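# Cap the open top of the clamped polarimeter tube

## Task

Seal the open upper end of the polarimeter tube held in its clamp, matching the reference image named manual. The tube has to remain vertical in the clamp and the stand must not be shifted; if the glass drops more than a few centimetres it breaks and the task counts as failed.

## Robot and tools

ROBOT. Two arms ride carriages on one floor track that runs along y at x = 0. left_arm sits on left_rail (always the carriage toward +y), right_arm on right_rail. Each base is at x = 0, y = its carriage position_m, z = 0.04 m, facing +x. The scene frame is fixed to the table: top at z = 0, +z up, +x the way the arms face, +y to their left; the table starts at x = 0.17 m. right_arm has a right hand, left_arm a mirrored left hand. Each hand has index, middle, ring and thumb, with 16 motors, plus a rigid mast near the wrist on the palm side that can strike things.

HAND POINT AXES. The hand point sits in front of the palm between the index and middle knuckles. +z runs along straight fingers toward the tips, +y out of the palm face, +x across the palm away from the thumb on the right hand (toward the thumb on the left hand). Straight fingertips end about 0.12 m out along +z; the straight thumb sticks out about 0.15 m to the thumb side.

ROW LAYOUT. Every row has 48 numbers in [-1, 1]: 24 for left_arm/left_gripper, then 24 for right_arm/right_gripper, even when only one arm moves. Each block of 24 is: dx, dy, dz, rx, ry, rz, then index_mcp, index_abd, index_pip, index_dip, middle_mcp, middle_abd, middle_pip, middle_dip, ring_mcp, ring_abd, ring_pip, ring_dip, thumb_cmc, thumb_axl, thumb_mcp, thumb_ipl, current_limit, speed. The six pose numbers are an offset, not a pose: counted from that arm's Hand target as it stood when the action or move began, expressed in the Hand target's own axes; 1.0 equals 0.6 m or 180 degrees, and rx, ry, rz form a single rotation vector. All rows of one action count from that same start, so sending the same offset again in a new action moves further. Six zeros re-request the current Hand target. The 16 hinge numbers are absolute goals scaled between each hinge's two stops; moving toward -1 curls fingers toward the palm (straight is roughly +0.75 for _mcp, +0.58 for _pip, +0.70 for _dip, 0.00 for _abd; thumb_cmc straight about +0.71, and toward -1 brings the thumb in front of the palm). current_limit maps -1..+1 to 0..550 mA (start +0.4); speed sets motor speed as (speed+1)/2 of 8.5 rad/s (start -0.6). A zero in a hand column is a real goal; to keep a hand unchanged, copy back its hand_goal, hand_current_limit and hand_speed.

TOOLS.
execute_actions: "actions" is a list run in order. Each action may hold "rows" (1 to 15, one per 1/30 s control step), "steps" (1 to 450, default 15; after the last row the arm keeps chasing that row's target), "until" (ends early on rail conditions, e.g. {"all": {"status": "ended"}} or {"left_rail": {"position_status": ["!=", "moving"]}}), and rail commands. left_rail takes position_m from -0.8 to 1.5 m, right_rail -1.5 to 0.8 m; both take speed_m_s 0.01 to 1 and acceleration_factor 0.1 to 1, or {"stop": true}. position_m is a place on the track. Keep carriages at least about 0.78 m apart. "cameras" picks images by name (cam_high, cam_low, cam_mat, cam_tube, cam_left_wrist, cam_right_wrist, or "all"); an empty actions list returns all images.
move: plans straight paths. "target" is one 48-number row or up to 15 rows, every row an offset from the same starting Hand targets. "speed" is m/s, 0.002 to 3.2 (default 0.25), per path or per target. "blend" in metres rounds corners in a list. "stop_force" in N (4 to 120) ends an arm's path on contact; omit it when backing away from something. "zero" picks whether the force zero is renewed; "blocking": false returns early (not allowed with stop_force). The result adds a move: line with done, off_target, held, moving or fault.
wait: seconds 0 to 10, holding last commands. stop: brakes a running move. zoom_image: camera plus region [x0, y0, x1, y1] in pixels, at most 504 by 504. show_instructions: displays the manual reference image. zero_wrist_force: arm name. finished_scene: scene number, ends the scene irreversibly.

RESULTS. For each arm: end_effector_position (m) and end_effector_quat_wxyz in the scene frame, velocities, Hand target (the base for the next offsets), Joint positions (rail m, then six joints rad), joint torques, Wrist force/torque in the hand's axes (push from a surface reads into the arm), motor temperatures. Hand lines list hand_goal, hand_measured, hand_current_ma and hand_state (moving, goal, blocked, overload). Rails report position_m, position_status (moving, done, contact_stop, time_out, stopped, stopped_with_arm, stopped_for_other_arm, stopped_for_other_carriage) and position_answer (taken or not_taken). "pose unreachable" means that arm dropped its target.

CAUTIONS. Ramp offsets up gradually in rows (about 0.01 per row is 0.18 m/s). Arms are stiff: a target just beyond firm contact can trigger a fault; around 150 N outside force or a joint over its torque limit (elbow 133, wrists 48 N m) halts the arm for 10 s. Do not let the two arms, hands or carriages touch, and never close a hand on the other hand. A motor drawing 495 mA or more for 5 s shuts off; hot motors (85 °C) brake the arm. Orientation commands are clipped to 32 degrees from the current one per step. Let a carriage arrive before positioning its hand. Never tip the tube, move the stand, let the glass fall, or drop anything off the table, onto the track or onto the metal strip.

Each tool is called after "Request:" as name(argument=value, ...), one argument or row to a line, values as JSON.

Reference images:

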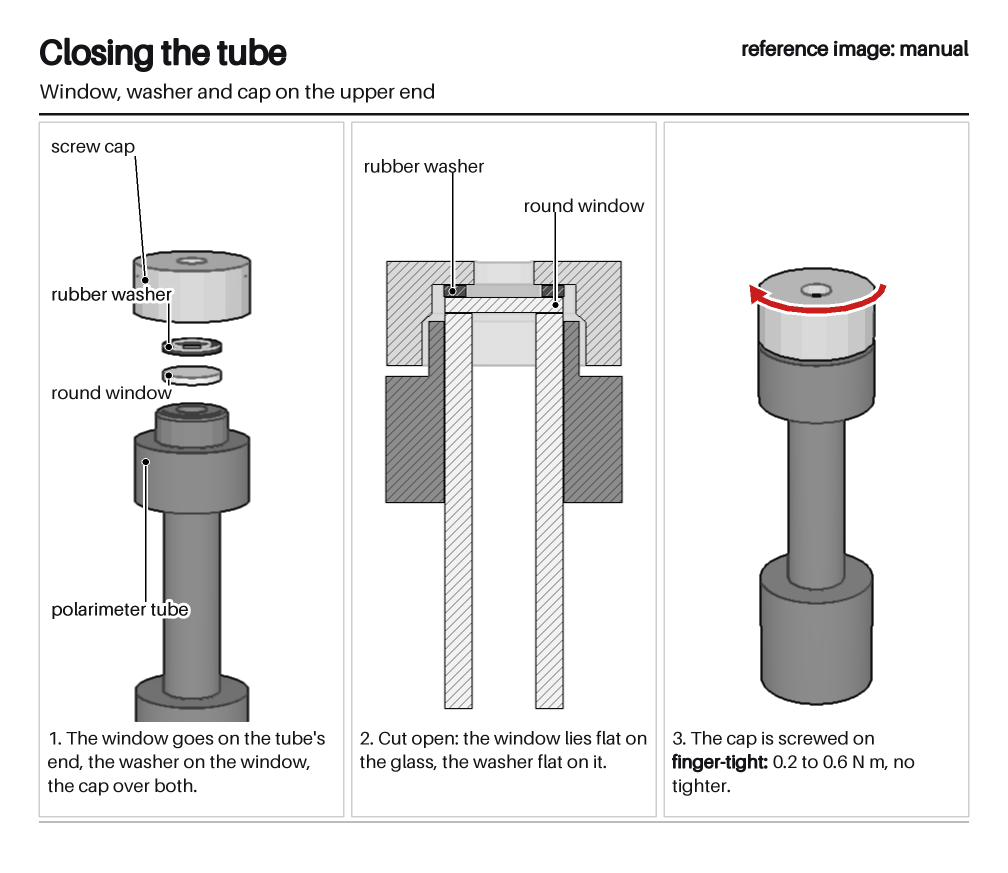

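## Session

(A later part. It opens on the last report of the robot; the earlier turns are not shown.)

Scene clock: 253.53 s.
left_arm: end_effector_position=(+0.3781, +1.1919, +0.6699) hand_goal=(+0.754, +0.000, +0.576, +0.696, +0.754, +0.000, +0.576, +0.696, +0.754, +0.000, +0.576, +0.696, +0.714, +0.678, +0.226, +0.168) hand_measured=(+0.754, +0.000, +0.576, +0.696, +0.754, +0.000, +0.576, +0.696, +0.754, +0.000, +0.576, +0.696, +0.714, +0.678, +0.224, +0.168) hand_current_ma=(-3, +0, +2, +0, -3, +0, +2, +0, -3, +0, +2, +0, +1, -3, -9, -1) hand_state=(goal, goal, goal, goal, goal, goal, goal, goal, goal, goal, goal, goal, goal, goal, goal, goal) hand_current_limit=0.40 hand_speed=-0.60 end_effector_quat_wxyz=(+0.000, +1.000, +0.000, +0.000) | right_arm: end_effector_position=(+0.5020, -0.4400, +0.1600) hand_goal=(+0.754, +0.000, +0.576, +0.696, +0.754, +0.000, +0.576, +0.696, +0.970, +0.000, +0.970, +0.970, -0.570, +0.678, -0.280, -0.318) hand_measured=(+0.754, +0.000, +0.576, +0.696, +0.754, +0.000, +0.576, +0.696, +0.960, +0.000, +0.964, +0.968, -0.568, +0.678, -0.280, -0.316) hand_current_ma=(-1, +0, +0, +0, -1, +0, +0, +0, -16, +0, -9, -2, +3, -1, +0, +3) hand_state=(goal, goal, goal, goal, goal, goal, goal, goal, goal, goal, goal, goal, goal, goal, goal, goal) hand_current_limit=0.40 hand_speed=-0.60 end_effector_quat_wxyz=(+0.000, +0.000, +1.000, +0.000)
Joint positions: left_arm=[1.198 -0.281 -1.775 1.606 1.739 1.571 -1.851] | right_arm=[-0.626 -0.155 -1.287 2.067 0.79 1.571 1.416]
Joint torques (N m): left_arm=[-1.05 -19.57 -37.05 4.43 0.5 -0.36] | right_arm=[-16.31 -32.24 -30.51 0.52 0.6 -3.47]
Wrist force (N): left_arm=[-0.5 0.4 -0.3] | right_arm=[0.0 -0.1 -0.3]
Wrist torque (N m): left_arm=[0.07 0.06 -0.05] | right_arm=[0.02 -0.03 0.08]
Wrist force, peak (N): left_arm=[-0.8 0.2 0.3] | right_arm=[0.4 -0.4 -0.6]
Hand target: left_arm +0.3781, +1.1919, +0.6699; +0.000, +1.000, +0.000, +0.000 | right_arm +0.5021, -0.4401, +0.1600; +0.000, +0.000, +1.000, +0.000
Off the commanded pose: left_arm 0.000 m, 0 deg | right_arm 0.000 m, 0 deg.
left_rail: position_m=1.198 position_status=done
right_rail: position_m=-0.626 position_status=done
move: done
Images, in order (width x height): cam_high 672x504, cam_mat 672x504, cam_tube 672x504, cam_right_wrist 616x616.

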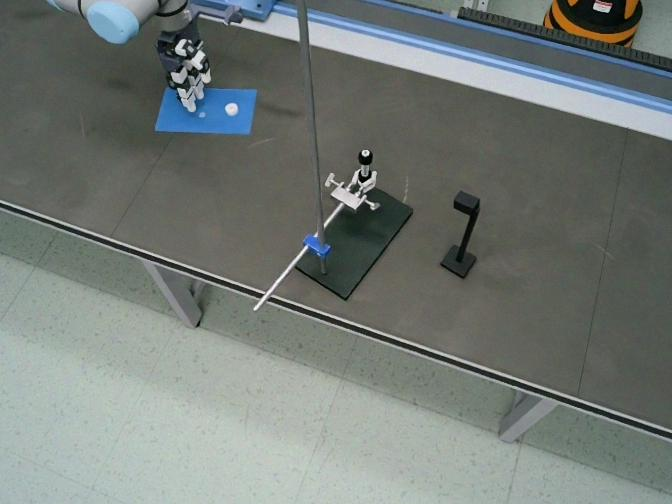

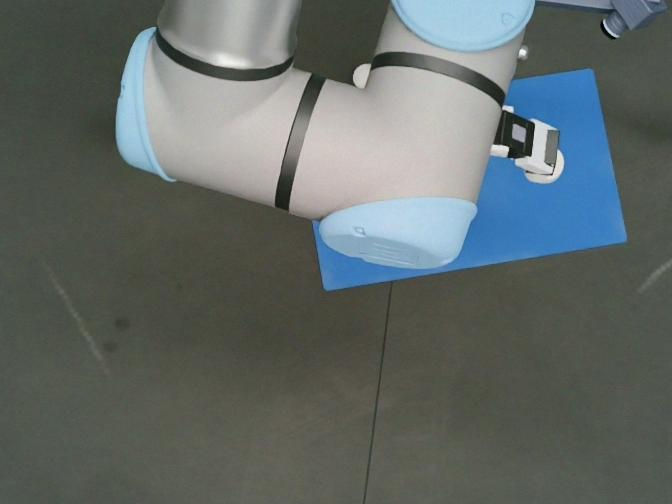

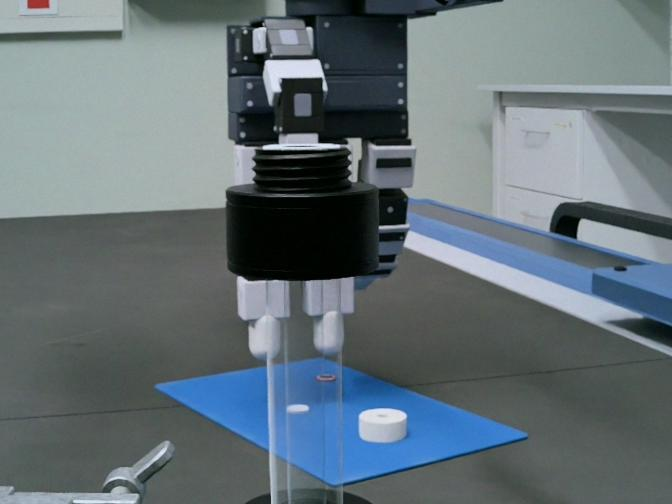

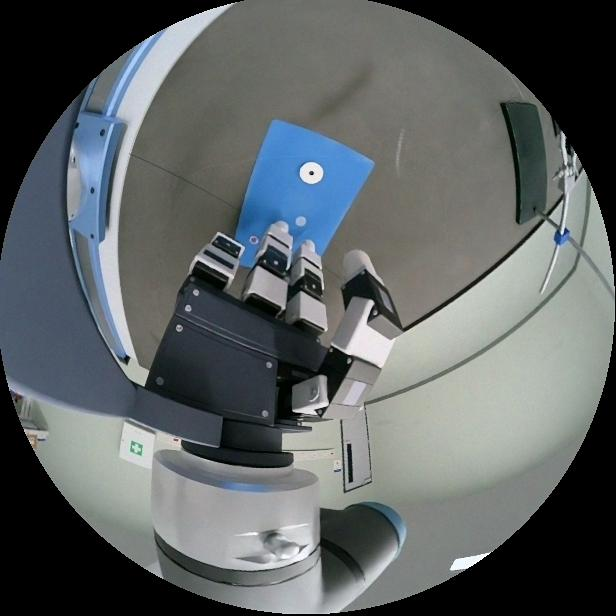

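Request:
move(
  target=[0,0,0,0,0,0,0.754,0,0.576,0.696,0.754,0,0.576,0.696,0.754,0,0.576,0.696,0.714,0.678,0.226,0.168,0.4,-0.6,0.0143,0,0.03,0,-0.0244,0,0.754,0,0.576,0.696,0.754,0,0.576,0.696,0.97,0,0.97,0.97,-0.571,0.678,-0.28,-0.319,0.4,-0.6],
  cameras=["cam_high","cam_tube","cam_right_wrist"],
  speed=0.1,
)

Request:
zoom_image(
  camera="cam_tube",
  region=[240, 320, 380, 425],
)

Request:
zoom_image(
  camera="cam_high",
  region=[150, 60, 270, 150],
)

Request:
zoom_image(
  camera="cam_right_wrist",
  region=[230, 170, 350, 290],
)

Scene clock: 289.37 s.
left_arm: end_effector_position=(+0.3781, +1.1919, +0.6699) hand_goal=(+0.754, +0.000, +0.576, +0.696, +0.754, +0.000, +0.576, +0.696, +0.754, +0.000, +0.576, +0.696, +0.714, +0.678, +0.226, +0.168) hand_measured=(+0.754, +0.000, +0.576, +0.696, +0.754, +0.000, +0.576, +0.696, +0.754, +0.000, +0.576, +0.696, +0.714, +0.678, +0.224, +0.168) hand_current_ma=(-3, +0, +2, +0, -3, +0, +2, +0, -3, +0, +2, +0, +1, -3, -9, -1) hand_state=(goal, goal, goal, goal, goal, goal, goal, goal, goal, goal, goal, goal, goal, goal, goal, goal) hand_current_limit=0.40 hand_speed=-0.60 end_effector_quat_wxyz=(+0.000, +1.000, +0.000, +0.000) | right_arm: end_effector_position=(+0.4936, -0.4401, +0.1420) hand_goal=(+0.754, +0.000, +0.576, +0.696, +0.754, +0.000, +0.576, +0.696, +0.970, +0.000, +0.970, +0.970, -0.570, +0.678, -0.280, -0.318) hand_measured=(+0.754, +0.000, +0.576, +0.696, +0.754, +0.000, +0.576, +0.696, +0.960, +0.000, +0.964, +0.968, -0.568, +0.678, -0.280, -0.316) hand_current_ma=(-1, +0, +0, +0, -1, +0, +0, +0, -16, +0, -9, -2, +2, -1, +0, +3) hand_state=(goal, goal, goal, goal, goal, goal, goal, goal, goal, goal, goal, goal, goal, goal, goal, goal) hand_current_limit=0.40 hand_speed=-0.60 end_effector_quat_wxyz=(+0.038, +0.000, +0.999, +0.000)
Joint positions: left_arm=[1.198 -0.281 -1.775 1.606 1.739 1.571 -1.851] | right_arm=[-0.626 -0.165 -1.309 2.128 0.676 1.558 1.406]
Joint torques (N m): left_arm=[-1.44 -21.39 -37.01 4.19 0.39 -0.43] | right_arm=[-19.17 -57.59 -18.74 -0.21 -2.87 -3.61]
Wrist force (N): left_arm=[-0.3 0.3 0.2] | right_arm=[0.0 -0.2 0.0]
Wrist torque (N m): left_arm=[0.02 0.04 -0.03] | right_arm=[0.02 -0.04 0.09]
Wrist force, peak (N): left_arm=[-0.6 0.7 0.1] | right_arm=[-0.6 -0.3 -0.8]
Hand target: left_arm +0.3781, +1.1919, +0.6699; +0.000, +1.000, +0.000, +0.000 | right_arm +0.4936, -0.4401, +0.1420; +0.038, +0.000, +0.999, +0.000
Off the commanded pose: left_arm 0.000 m, 0 deg | right_arm 0.000 m, 0 deg.
left_rail: position_m=1.198 position_status=done
right_rail: position_m=-0.626 position_status=done
move: done
Images, in order (width x height): cam_high 672x504, cam_tube 672x504, cam_right_wrist 616x616.

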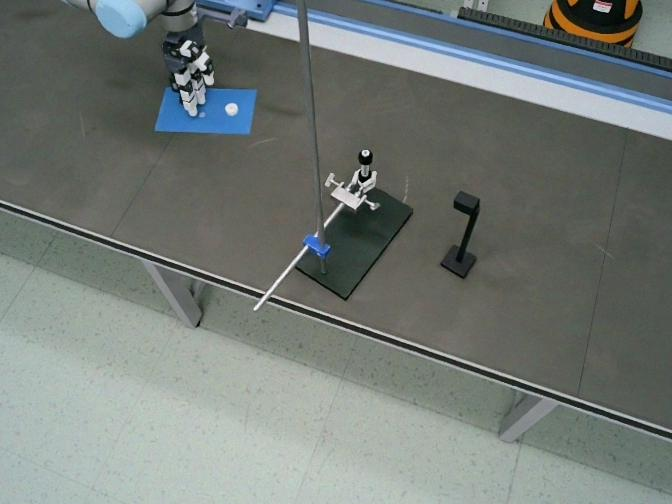

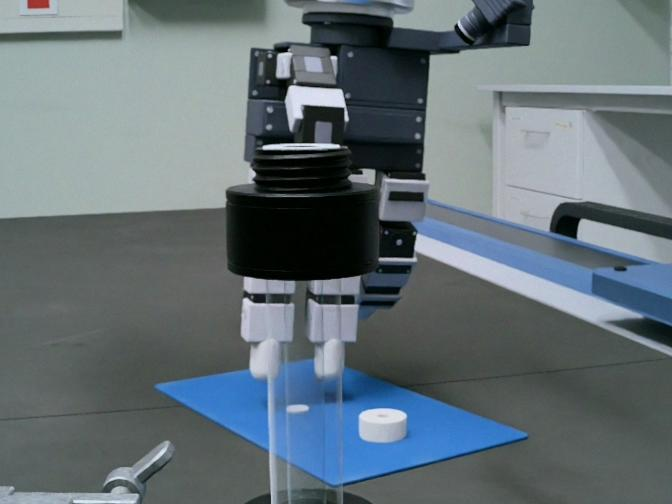

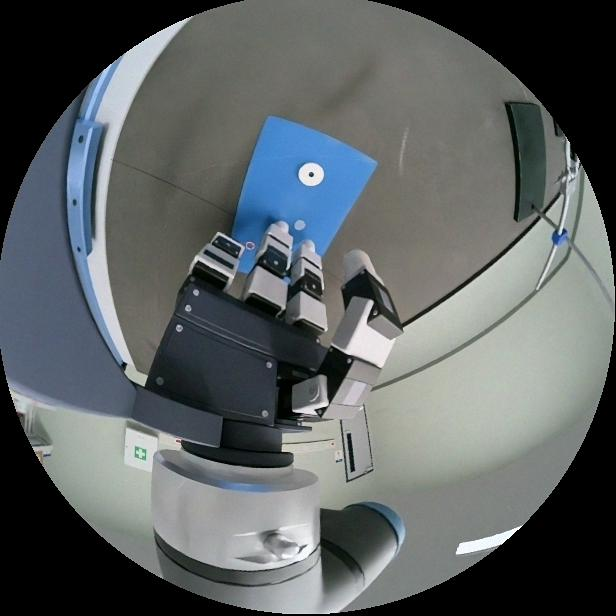

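Scaled by 3.600 from the camera's 672x504 image, which has a finer 960x720 frame.

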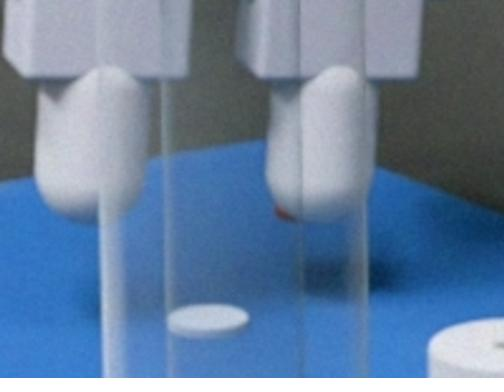

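Scaled by 4.200 from the camera's 672x504 image, which has a finer 960x720 frame.

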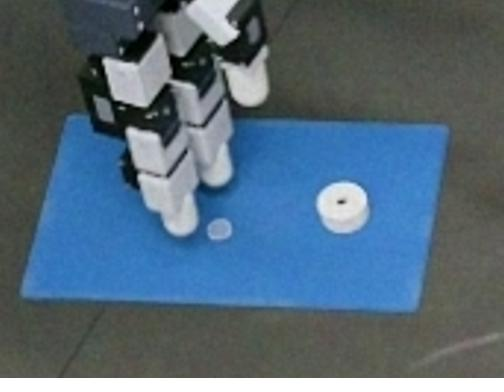

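Scaled by 4.200 from the camera's 616x616 image, which has a finer 880x880 frame.

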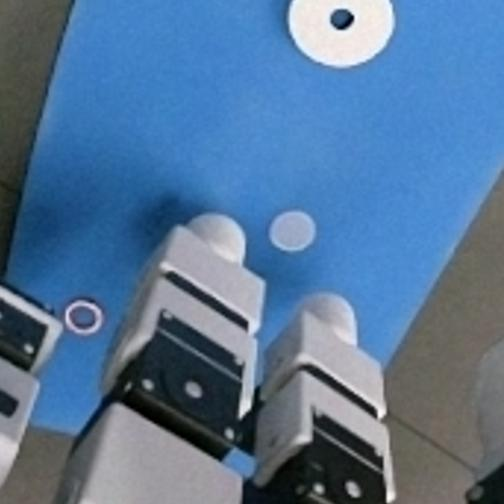

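Request:
move(
  target=[0,0,0,0,0,0,0.754,0,0.576,0.696,0.754,0,0.576,0.696,0.754,0,0.576,0.696,0.714,0.678,0.226,0.168,0.4,-0.6,0,0.0066,0.025,0,0,0,0.754,0,0.576,0.696,0.754,0,0.576,0.696,0.97,0,0.97,0.97,-0.571,0.678,-0.28,-0.319,0.4,-0.6],
  cameras=["cam_high","cam_tube","cam_right_wrist"],
  speed=0.05,
)

Request:
zoom_image(
  camera="cam_tube",
  region=[240, 350, 380, 455],
)

Request:
zoom_image(
  camera="cam_high",
  region=[150, 60, 270, 150],
)

Request:
zoom_image(
  camera="cam_right_wrist",
  region=[230, 170, 350, 290],
)

Scene clock: 310.50 s.
left_arm: end_effector_position=(+0.3781, +1.1919, +0.6699) hand_goal=(+0.754, +0.000, +0.576, +0.696, +0.754, +0.000, +0.576, +0.696, +0.754, +0.000, +0.576, +0.696, +0.714, +0.678, +0.226, +0.168) hand_measured=(+0.754, +0.000, +0.576, +0.696, +0.754, +0.000, +0.576, +0.696, +0.754, +0.000, +0.576, +0.696, +0.714, +0.678, +0.224, +0.168) hand_current_ma=(-3, +0, +2, +0, -3, +0, +2, +0, -3, +0, +2, +0, +1, -3, -9, -1) hand_state=(goal, goal, goal, goal, goal, goal, goal, goal, goal, goal, goal, goal, goal, goal, goal, goal) hand_current_limit=0.40 hand_speed=-0.60 end_effector_quat_wxyz=(+0.000, +1.000, +0.000, +0.000) | right_arm: end_effector_position=(+0.4947, -0.4361, +0.1271) hand_goal=(+0.754, +0.000, +0.576, +0.696, +0.754, +0.000, +0.576, +0.696, +0.970, +0.000, +0.970, +0.970, -0.570, +0.678, -0.280, -0.318) hand_measured=(+0.754, +0.000, +0.576, +0.696, +0.754, +0.000, +0.576, +0.696, +0.960, +0.000, +0.964, +0.968, -0.568, +0.678, -0.280, -0.316) hand_current_ma=(-1, +0, +0, +0, -1, +0, +0, +0, -16, +0, -9, -2, +2, -1, +0, +3) hand_state=(goal, goal, goal, goal, goal, goal, goal, goal, goal, goal, goal, goal, goal, goal, goal, goal) hand_current_limit=0.40 hand_speed=-0.60 end_effector_quat_wxyz=(+0.038, +0.000, +0.999, +0.000)
Joint positions: left_arm=[1.198 -0.281 -1.775 1.606 1.739 1.571 -1.851] | right_arm=[-0.626 -0.156 -1.285 2.133 0.648 1.559 1.416]
Joint torques (N m): left_arm=[-1.8 -20.7 -36.5 4.36 0.69 -0.46] | right_arm=[16.83 -33.41 -16.91 0.16 2.47 3.13]
Wrist force (N): left_arm=[-0.6 0.0 0.0] | right_arm=[0.0 -0.1 -0.1]
Wrist torque (N m): left_arm=[0.00 0.08 -0.05] | right_arm=[0.02 -0.04 -0.06]
Wrist force, peak (N): left_arm=[-0.7 0.4 0.5] | right_arm=[0.3 -0.4 0.6]
Hand target: left_arm +0.3781, +1.1919, +0.6699; +0.000, +1.000, +0.000, +0.000 | right_arm +0.4947, -0.4361, +0.1270; +0.038, +0.000, +0.999, +0.000
Off the commanded pose: left_arm 0.000 m, 0 deg | right_arm 0.000 m, 0 deg.
left_rail: position_m=1.198 position_status=done
right_rail: position_m=-0.626 position_status=done
move: done
Images, in order (width x height): cam_high 672x504, cam_tube 672x504, cam_right_wrist 616x616.

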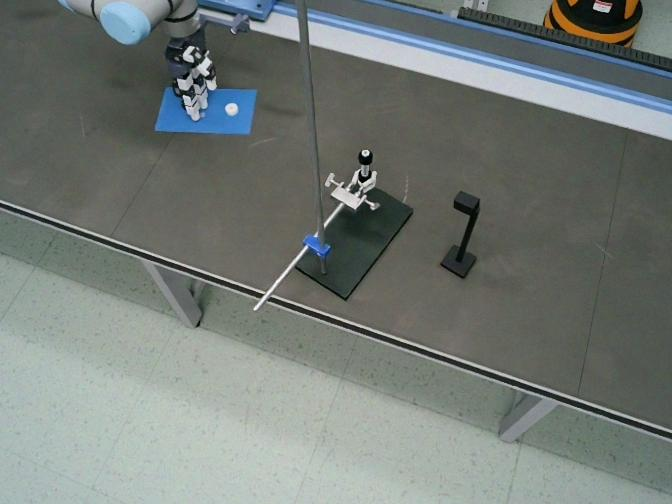

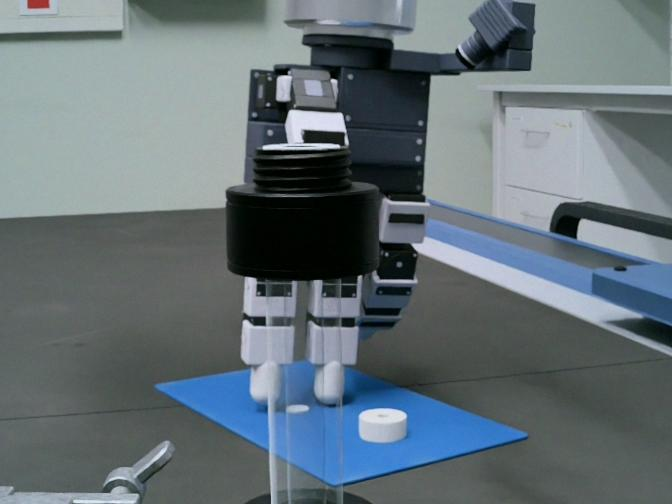

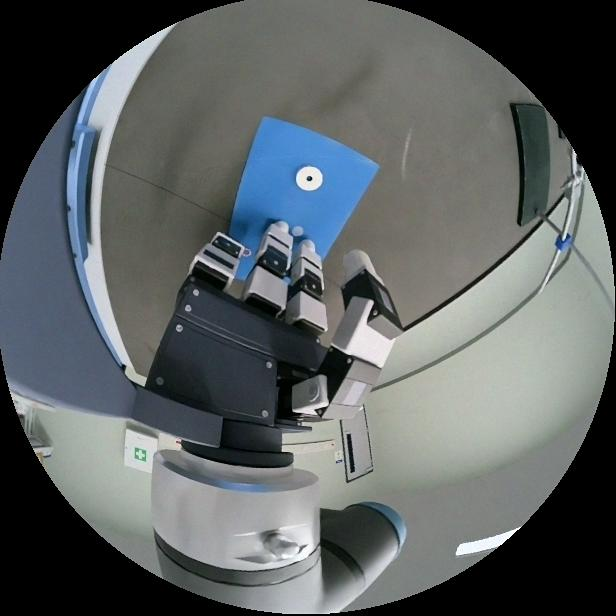

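Scaled by 3.600 from the camera's 672x504 image, which has a finer 960x720 frame.

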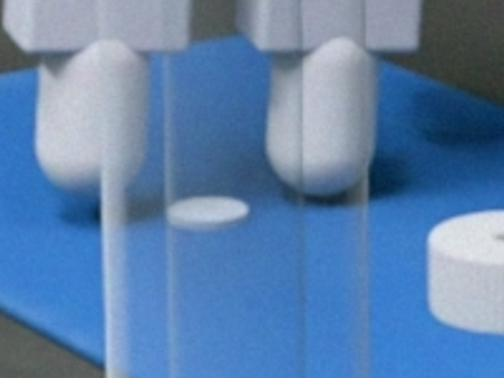

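Scaled by 4.200 from the camera's 672x504 image, which has a finer 960x720 frame.

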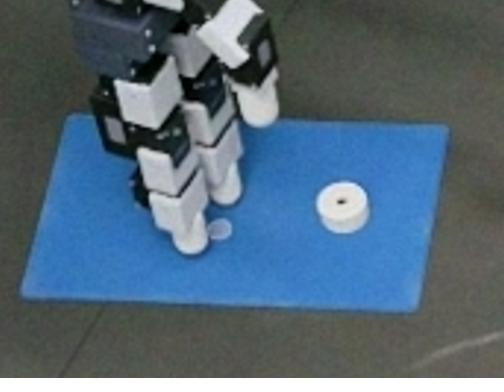

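Scaled by 4.200 from the camera's 616x616 image, which has a finer 880x880 frame.

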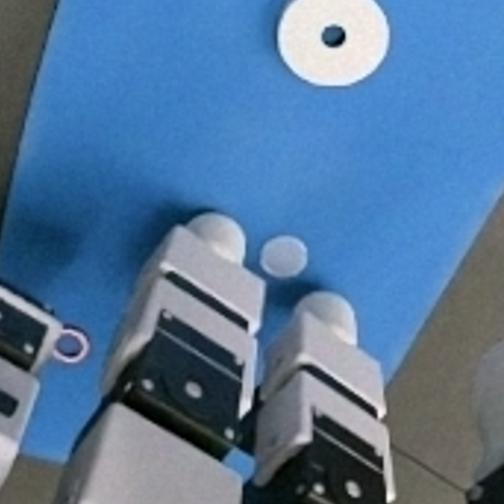

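Request:
move(
  target=[0,0,0,0,0,0,0.754,0,0.576,0.696,0.754,0,0.576,0.696,0.754,0,0.576,0.696,0.714,0.678,0.226,0.168,0.4,-0.6,0,0,0.02,0,0,0,0.754,0,0.576,0.696,0.754,0,0.576,0.696,0.97,0,0.97,0.97,-0.571,0.678,-0.28,-0.319,0.4,-0.6],
  cameras=["cam_high","cam_tube","cam_right_wrist"],
  speed=0.01,
  stop_force=4,
)

Request:
zoom_image(
  camera="cam_tube",
  region=[240, 350, 380, 455],
)

Request:
zoom_image(
  camera="cam_high",
  region=[150, 60, 270, 150],
)

Request:
zoom_image(
  camera="cam_right_wrist",
  region=[230, 170, 350, 290],
)

Scene clock: 327.33 s.
left_arm: end_effector_position=(+0.3781, +1.1919, +0.6699) hand_goal=(+0.754, +0.000, +0.576, +0.696, +0.754, +0.000, +0.576, +0.696, +0.754, +0.000, +0.576, +0.696, +0.714, +0.678, +0.226, +0.168) hand_measured=(+0.754, +0.000, +0.576, +0.696, +0.754, +0.000, +0.576, +0.696, +0.754, +0.000, +0.576, +0.696, +0.714, +0.678, +0.224, +0.168) hand_current_ma=(-3, +0, +2, +0, -3, +0, +2, +0, -3, +0, +2, +0, +1, -3, -9, -1) hand_state=(goal, goal, goal, goal, goal, goal, goal, goal, goal, goal, goal, goal, goal, goal, goal, goal) hand_current_limit=0.40 hand_speed=-0.60 end_effector_quat_wxyz=(+0.000, +1.000, +0.000, +0.000) | right_arm: end_effector_position=(+0.4948, -0.4361, +0.1256) hand_goal=(+0.754, +0.000, +0.576, +0.696, +0.754, +0.000, +0.576, +0.696, +0.970, +0.000, +0.970, +0.970, -0.570, +0.678, -0.280, -0.318) hand_measured=(+0.754, +0.000, +0.576, +0.696, +0.754, +0.000, +0.576, +0.696, +0.960, +0.000, +0.964, +0.968, -0.568, +0.678, -0.280, -0.316) hand_current_ma=(-1, +0, +0, +0, -1, +0, +0, +0, -16, +0, -9, -2, +2, -1, +0, +3) hand_state=(goal, goal, goal, goal, goal, goal, goal, goal, goal, goal, goal, goal, goal, goal, goal, goal) hand_current_limit=0.40 hand_speed=-0.60 end_effector_quat_wxyz=(+0.038, +0.000, +0.999, +0.000)
Joint positions: left_arm=[1.198 -0.281 -1.775 1.606 1.739 1.571 -1.851] | right_arm=[-0.626 -0.155 -1.283 2.133 0.645 1.559 1.416]
Joint torques (N m): left_arm=[-0.9 -19.8 -36.08 4.17 0.54 -0.44] | right_arm=[10.39 -55.74 -33.59 8.19 2.16 1.89]
Wrist force (N): left_arm=[-0.5 -0.1 0.2] | right_arm=[0.1 -0.2 -4.2]
Wrist torque (N m): left_arm=[-0.02 0.06 -0.04] | right_arm=[0.35 0.04 -0.06]
Wrist force, peak (N): left_arm=[-0.8 0.3 0.4] | right_arm=[-0.1 -0.3 -7.6]
Hand target: left_arm +0.3781, +1.1919, +0.6699; +0.000, +1.000, +0.000, +0.000 | right_arm +0.4948, -0.4361, +0.1256; +0.038, +0.000, +0.999, +0.000 (not the last commanded pose)
Off the commanded pose: left_arm 0.000 m, 0 deg | right_arm 0.011 m, 0 deg.
left_rail: position_m=1.198 position_status=done
right_rail: position_m=-0.626 position_status=done
move: contact (right_arm)
Images, in order (width x height): cam_high 672x504, cam_tube 672x504, cam_right_wrist 616x616.

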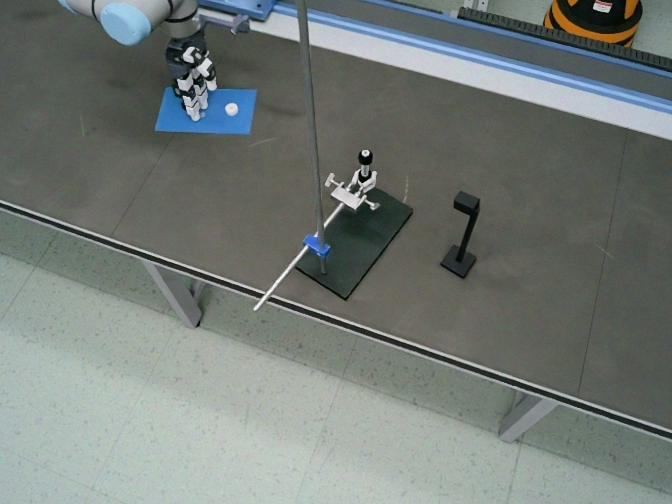

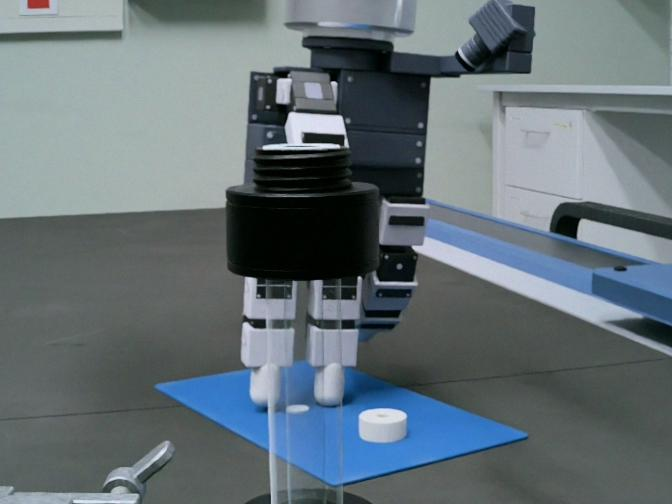

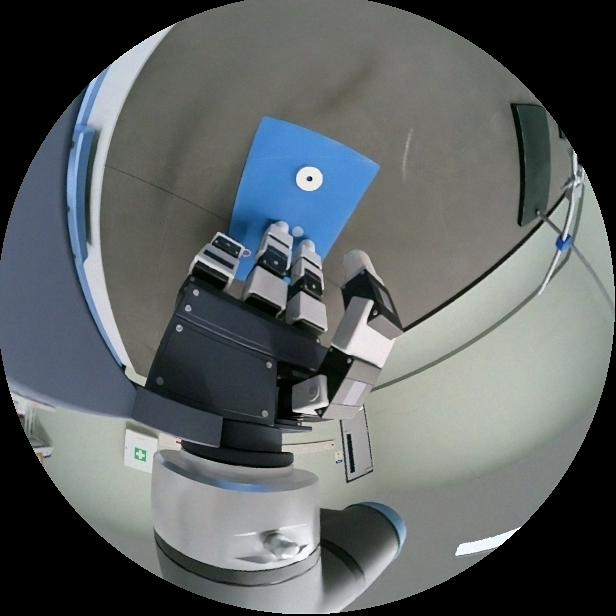

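Scaled by 3.600 from the camera's 672x504 image, which has a finer 960x720 frame.

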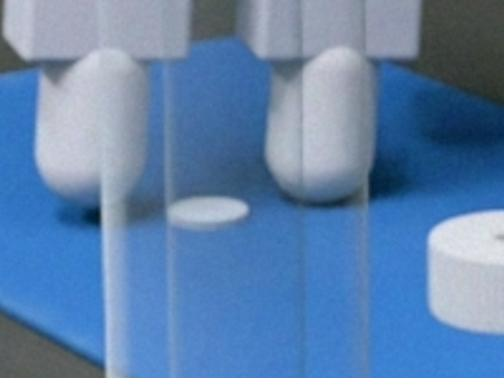

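Scaled by 4.200 from the camera's 672x504 image, which has a finer 960x720 frame.

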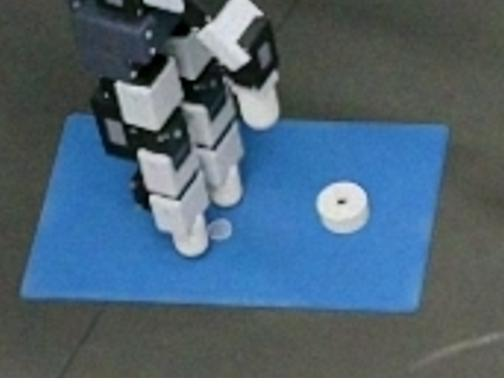

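Scaled by 4.200 from the camera's 616x616 image, which has a finer 880x880 frame.

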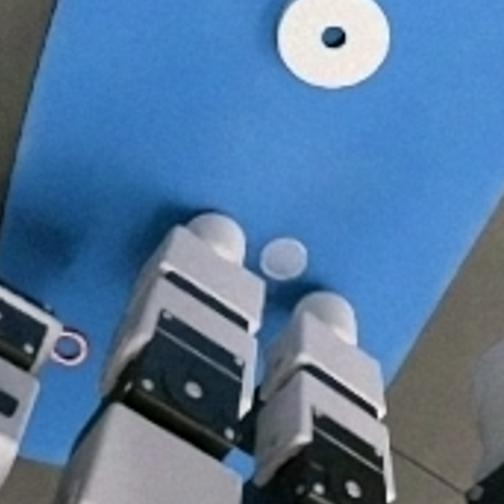

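Request:
move(
  target=[
    [0,0,0,0,0,0,0.754,0,0.576,0.696,0.754,0,0.576,0.696,0.754,0,0.576,0.696,0.714,0.678,0.226,0.168,0.4,-0.6,0,0,-0.0033,0,0,0,0.754,0,0.576,0.696,0.754,0,0.576,0.696,0.97,0,0.97,0.97,-0.571,0.678,-0.28,-0.319,0.4,-0.6],
    [0,0,0,0,0,0,0.754,0,0.576,0.696,0.754,0,0.576,0.696,0.754,0,0.576,0.696,0.714,0.678,0.226,0.168,0.4,-0.6,0,0.0067,-0.0033,0,0,0,0.754,0,0.576,0.696,0.754,0,0.576,0.696,0.97,0,0.97,0.97,-0.571,0.678,-0.28,-0.319,0.4,-0.6],
  ],
  cameras=["cam_high","cam_tube","cam_right_wrist"],
  speed=0.02,
)

Request:
zoom_image(
  camera="cam_tube",
  region=[240, 350, 380, 455],
)

Request:
zoom_image(
  camera="cam_high",
  region=[170, 80, 250, 140],
)

Request:
zoom_image(
  camera="cam_right_wrist",
  region=[260, 200, 340, 280],
)

Scene clock: 356.80 s.
left_arm: end_effector_position=(+0.3781, +1.1919, +0.6699) hand_goal=(+0.754, +0.000, +0.576, +0.696, +0.754, +0.000, +0.576, +0.696, +0.754, +0.000, +0.576, +0.696, +0.714, +0.678, +0.226, +0.168) hand_measured=(+0.754, +0.000, +0.576, +0.696, +0.754, +0.000, +0.576, +0.696, +0.754, +0.000, +0.576, +0.696, +0.714, +0.678, +0.224, +0.168) hand_current_ma=(-3, +0, +2, +0, -3, +0, +2, +0, -3, +0, +2, +0, +1, -3, -9, -1) hand_state=(goal, goal, goal, goal, goal, goal, goal, goal, goal, goal, goal, goal, goal, goal, goal, goal) hand_current_limit=0.40 hand_speed=-0.60 end_effector_quat_wxyz=(+0.000, +1.000, +0.000, +0.000) | right_arm: end_effector_position=(+0.4947, -0.4322, +0.1276) hand_goal=(+0.754, +0.000, +0.576, +0.696, +0.754, +0.000, +0.576, +0.696, +0.970, +0.000, +0.970, +0.970, -0.570, +0.678, -0.280, -0.318) hand_measured=(+0.754, +0.000, +0.576, +0.696, +0.754, +0.000, +0.576, +0.696, +0.960, +0.000, +0.964, +0.968, -0.568, +0.678, -0.280, -0.316) hand_current_ma=(-1, +0, +0, +0, -1, +0, +0, +0, -16, +0, -9, -2, +2, -1, +0, +3) hand_state=(goal, goal, goal, goal, goal, goal, goal, goal, goal, goal, goal, goal, goal, goal, goal, goal) hand_current_limit=0.40 hand_speed=-0.60 end_effector_quat_wxyz=(+0.038, +0.000, +0.999, +0.000)
Joint positions: left_arm=[1.198 -0.281 -1.775 1.606 1.739 1.571 -1.851] | right_arm=[-0.626 -0.146 -1.285 2.131 0.649 1.56 1.425]
Joint torques (N m): left_arm=[-1.88 -20.28 -36.11 4.34 0.5 -0.46] | right_arm=[14.8 -29.75 -34.89 8.45 2.46 3.24]
Wrist force (N): left_arm=[0.1 0.2 0.4] | right_arm=[0.0 -0.4 0.1]
Wrist torque (N m): left_arm=[0.00 0.00 -0.01] | right_arm=[-0.03 -0.05 -0.07]
Wrist force, peak (N): left_arm=[-1.3 0.1 0.1] | right_arm=[0.3 -0.3 -4.6]
Hand target: left_arm +0.3781, +1.1919, +0.6699; +0.000, +1.000, +0.000, +0.000 | right_arm +0.4947, -0.4321, +0.1276; +0.038, +0.000, +0.999, +0.000
Off the commanded pose: left_arm 0.000 m, 0 deg | right_arm 0.000 m, 0 deg.
left_rail: position_m=1.198 position_status=done
right_rail: position_m=-0.626 position_status=done
move: done
Images, in order (width x height): cam_high 672x504, cam_tube 672x504, cam_right_wrist 616x616.

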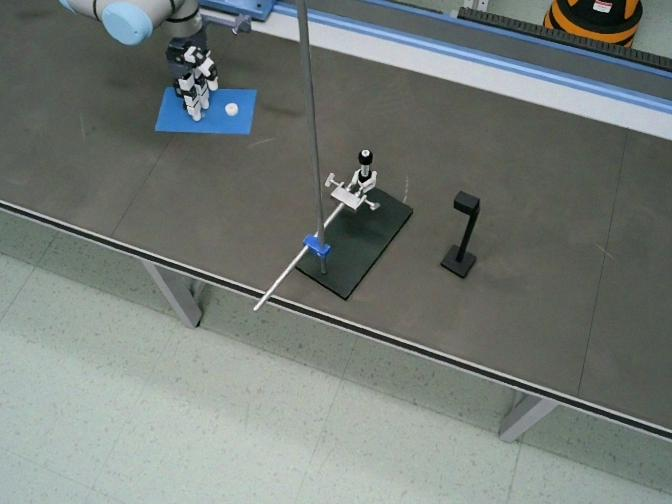

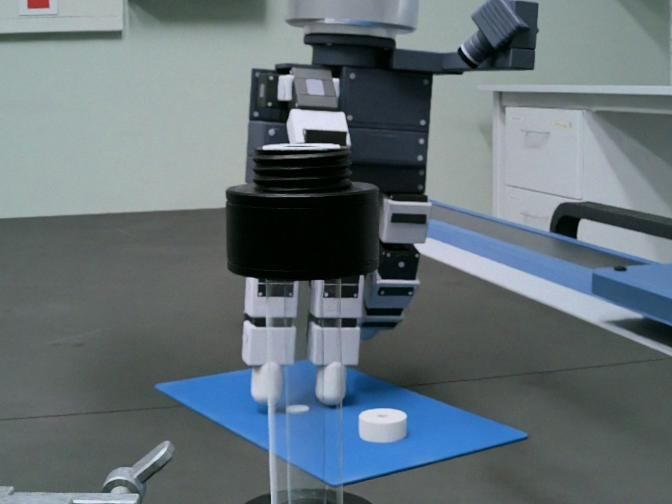

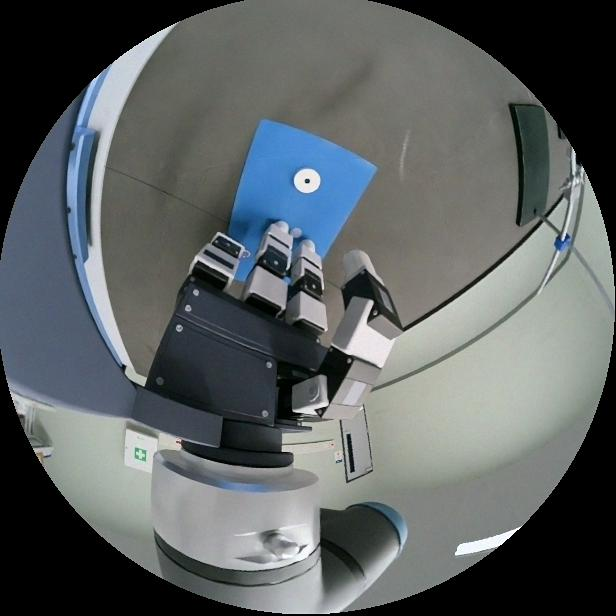

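Scaled by 3.600 from the camera's 672x504 image, which has a finer 960x720 frame.

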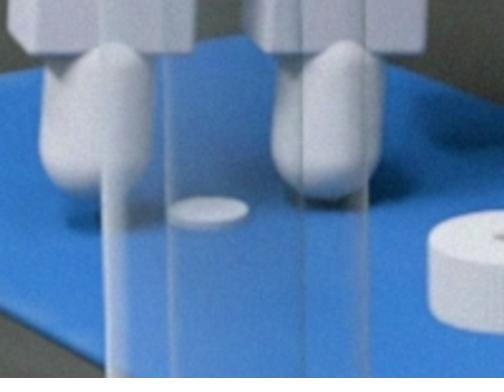

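Scaled by 6.300 from the camera's 672x504 image, which has a finer 960x720 frame.

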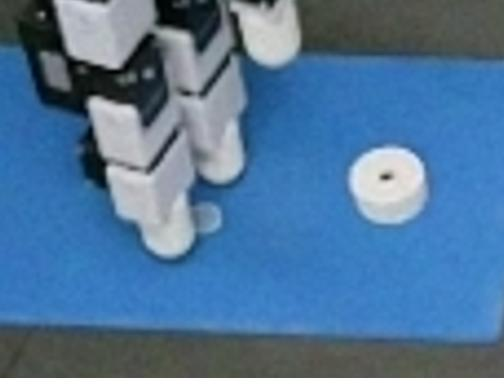

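Scaled by 6.300 from the camera's 616x616 image, which has a finer 880x880 frame.

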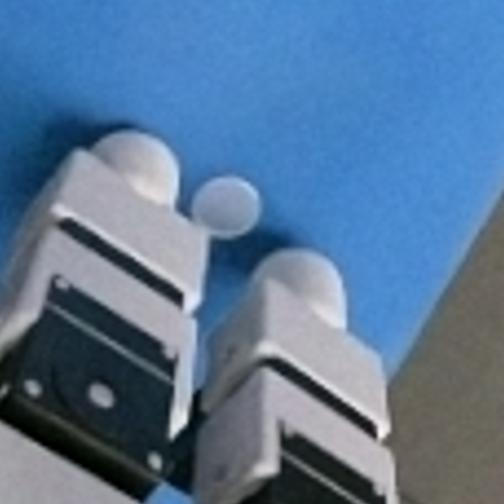

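Request:
move(
  target=[0,0,0,0,0,0,0.754,0,0.576,0.696,0.754,0,0.576,0.696,0.754,0,0.576,0.696,0.714,0.678,0.226,0.168,0.4,-0.6,0,0.0083,0,0,0,0,0.754,0,0.576,0.696,0.754,0,0.576,0.696,0.97,0,0.97,0.97,-0.571,0.678,-0.28,-0.319,0.4,-0.6],
  cameras=["cam_high","cam_tube","cam_right_wrist"],
  speed=0.02,
)

Request:
zoom_image(
  camera="cam_tube",
  region=[250, 360, 350, 435],
)

Request:
zoom_image(
  camera="cam_high",
  region=[170, 80, 250, 140],
)

Request:
zoom_image(
  camera="cam_right_wrist",
  region=[260, 200, 340, 280],
)

Scene clock: 406.97 s.
left_arm: end_effector_position=(+0.3781, +1.1919, +0.6699) hand_goal=(+0.754, +0.000, +0.576, +0.696, +0.754, +0.000, +0.576, +0.696, +0.754, +0.000, +0.576, +0.696, +0.714, +0.678, +0.226, +0.168) hand_measured=(+0.754, +0.000, +0.576, +0.696, +0.754, +0.000, +0.576, +0.696, +0.754, +0.000, +0.576, +0.696, +0.714, +0.678, +0.224, +0.168) hand_current_ma=(-3, +0, +2, +0, -3, +0, +2, +0, -3, +0, +2, +0, +1, -3, -9, -1) hand_state=(goal, goal, goal, goal, goal, goal, goal, goal, goal, goal, goal, goal, goal, goal, goal, goal) hand_current_limit=0.40 hand_speed=-0.60 end_effector_quat_wxyz=(+0.000, +1.000, +0.000, +0.000) | right_arm: end_effector_position=(+0.4947, -0.4272, +0.1276) hand_goal=(+0.754, +0.000, +0.576, +0.696, +0.754, +0.000, +0.576, +0.696, +0.970, +0.000, +0.970, +0.970, -0.570, +0.678, -0.280, -0.318) hand_measured=(+0.754, +0.000, +0.576, +0.696, +0.754, +0.000, +0.576, +0.696, +0.960, +0.000, +0.964, +0.968, -0.568, +0.678, -0.280, -0.316) hand_current_ma=(-1, +0, +0, +0, -1, +0, +0, +0, -16, +0, -9, -2, +2, -1, +0, +3) hand_state=(goal, goal, goal, goal, goal, goal, goal, goal, goal, goal, goal, goal, goal, goal, goal, goal) hand_current_limit=0.40 hand_speed=-0.60 end_effector_quat_wxyz=(+0.038, +0.000, +0.999, +0.000)
Joint positions: left_arm=[1.198 -0.281 -1.775 1.606 1.739 1.571 -1.851] | right_arm=[-0.626 -0.135 -1.283 2.128 0.65 1.56 1.436]
Joint torques (N m): left_arm=[-1.18 -20.19 -35.78 4.48 0.7 -0.28] | right_arm=[12.1 -30.43 -34.23 8.58 2.29 3.12]
Wrist force (N): left_arm=[-0.2 -0.2 -0.2] | right_arm=[0.2 0.0 -0.1]
Wrist torque (N m): left_arm=[-0.02 0.03 -0.02] | right_arm=[0.03 -0.06 -0.06]
Wrist force, peak (N): left_arm=[-1.0 0.4 0.1] | right_arm=[0.2 -0.5 -0.6]
Hand target: left_arm +0.3781, +1.1919, +0.6699; +0.000, +1.000, +0.000, +0.000 | right_arm +0.4947, -0.4271, +0.1276; +0.038, +0.000, +0.999, +0.000
Off the commanded pose: left_arm 0.000 m, 0 deg | right_arm 0.000 m, 0 deg.
left_rail: position_m=1.198 position_status=done
right_rail: position_m=-0.626 position_status=done
move: done
Images, in order (width x height): cam_high 672x504, cam_tube 672x504, cam_right_wrist 616x616.

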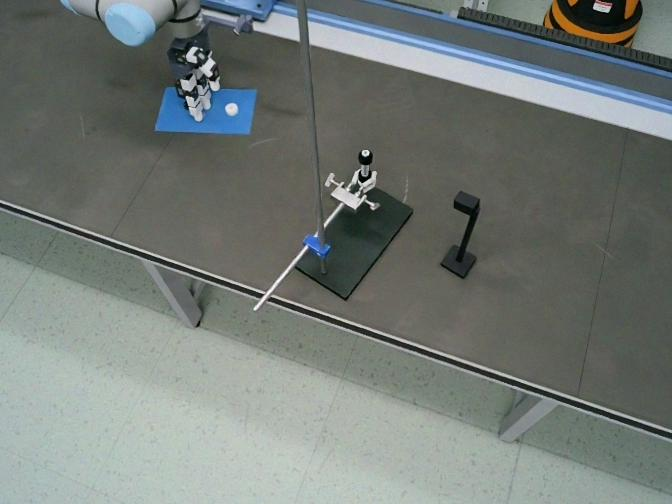

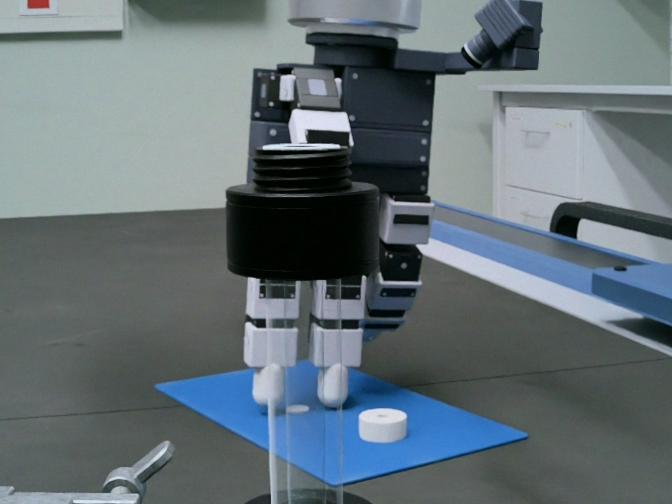

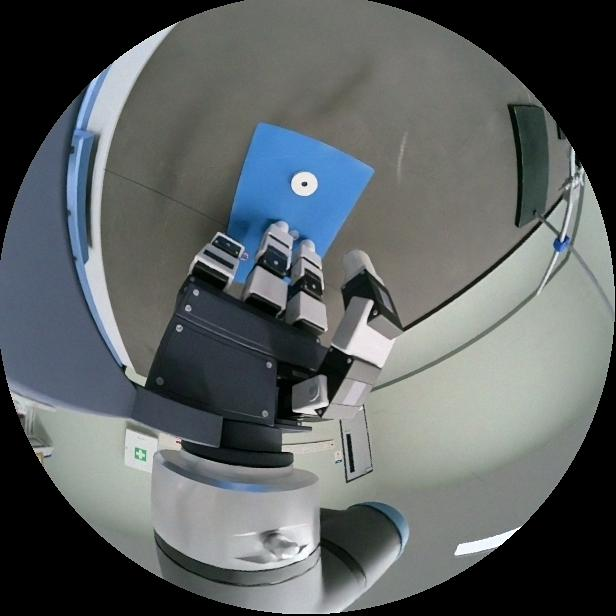

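Scaled by 5.040 from the camera's 672x504 image, which has a finer 960x720 frame.

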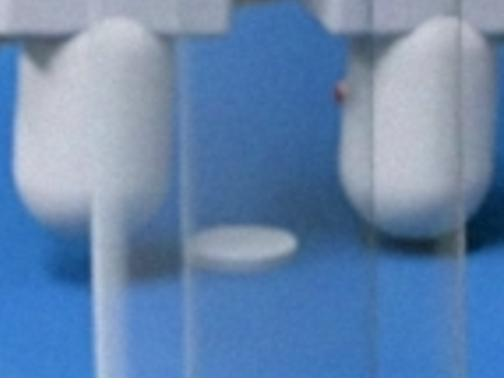

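Scaled by 6.300 from the camera's 672x504 image, which has a finer 960x720 frame.

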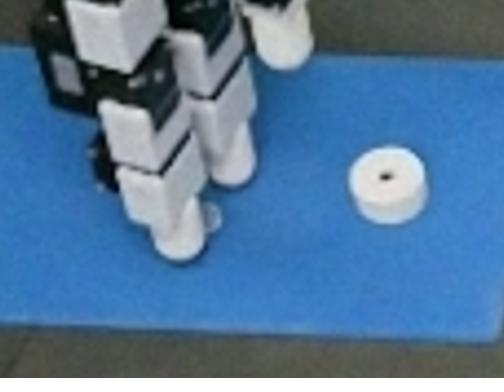

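Scaled by 6.300 from the camera's 616x616 image, which has a finer 880x880 frame.

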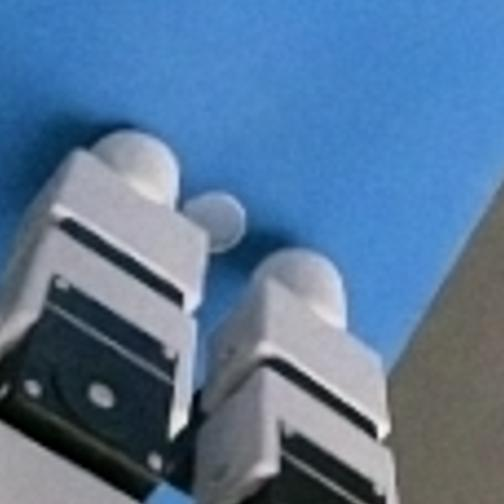

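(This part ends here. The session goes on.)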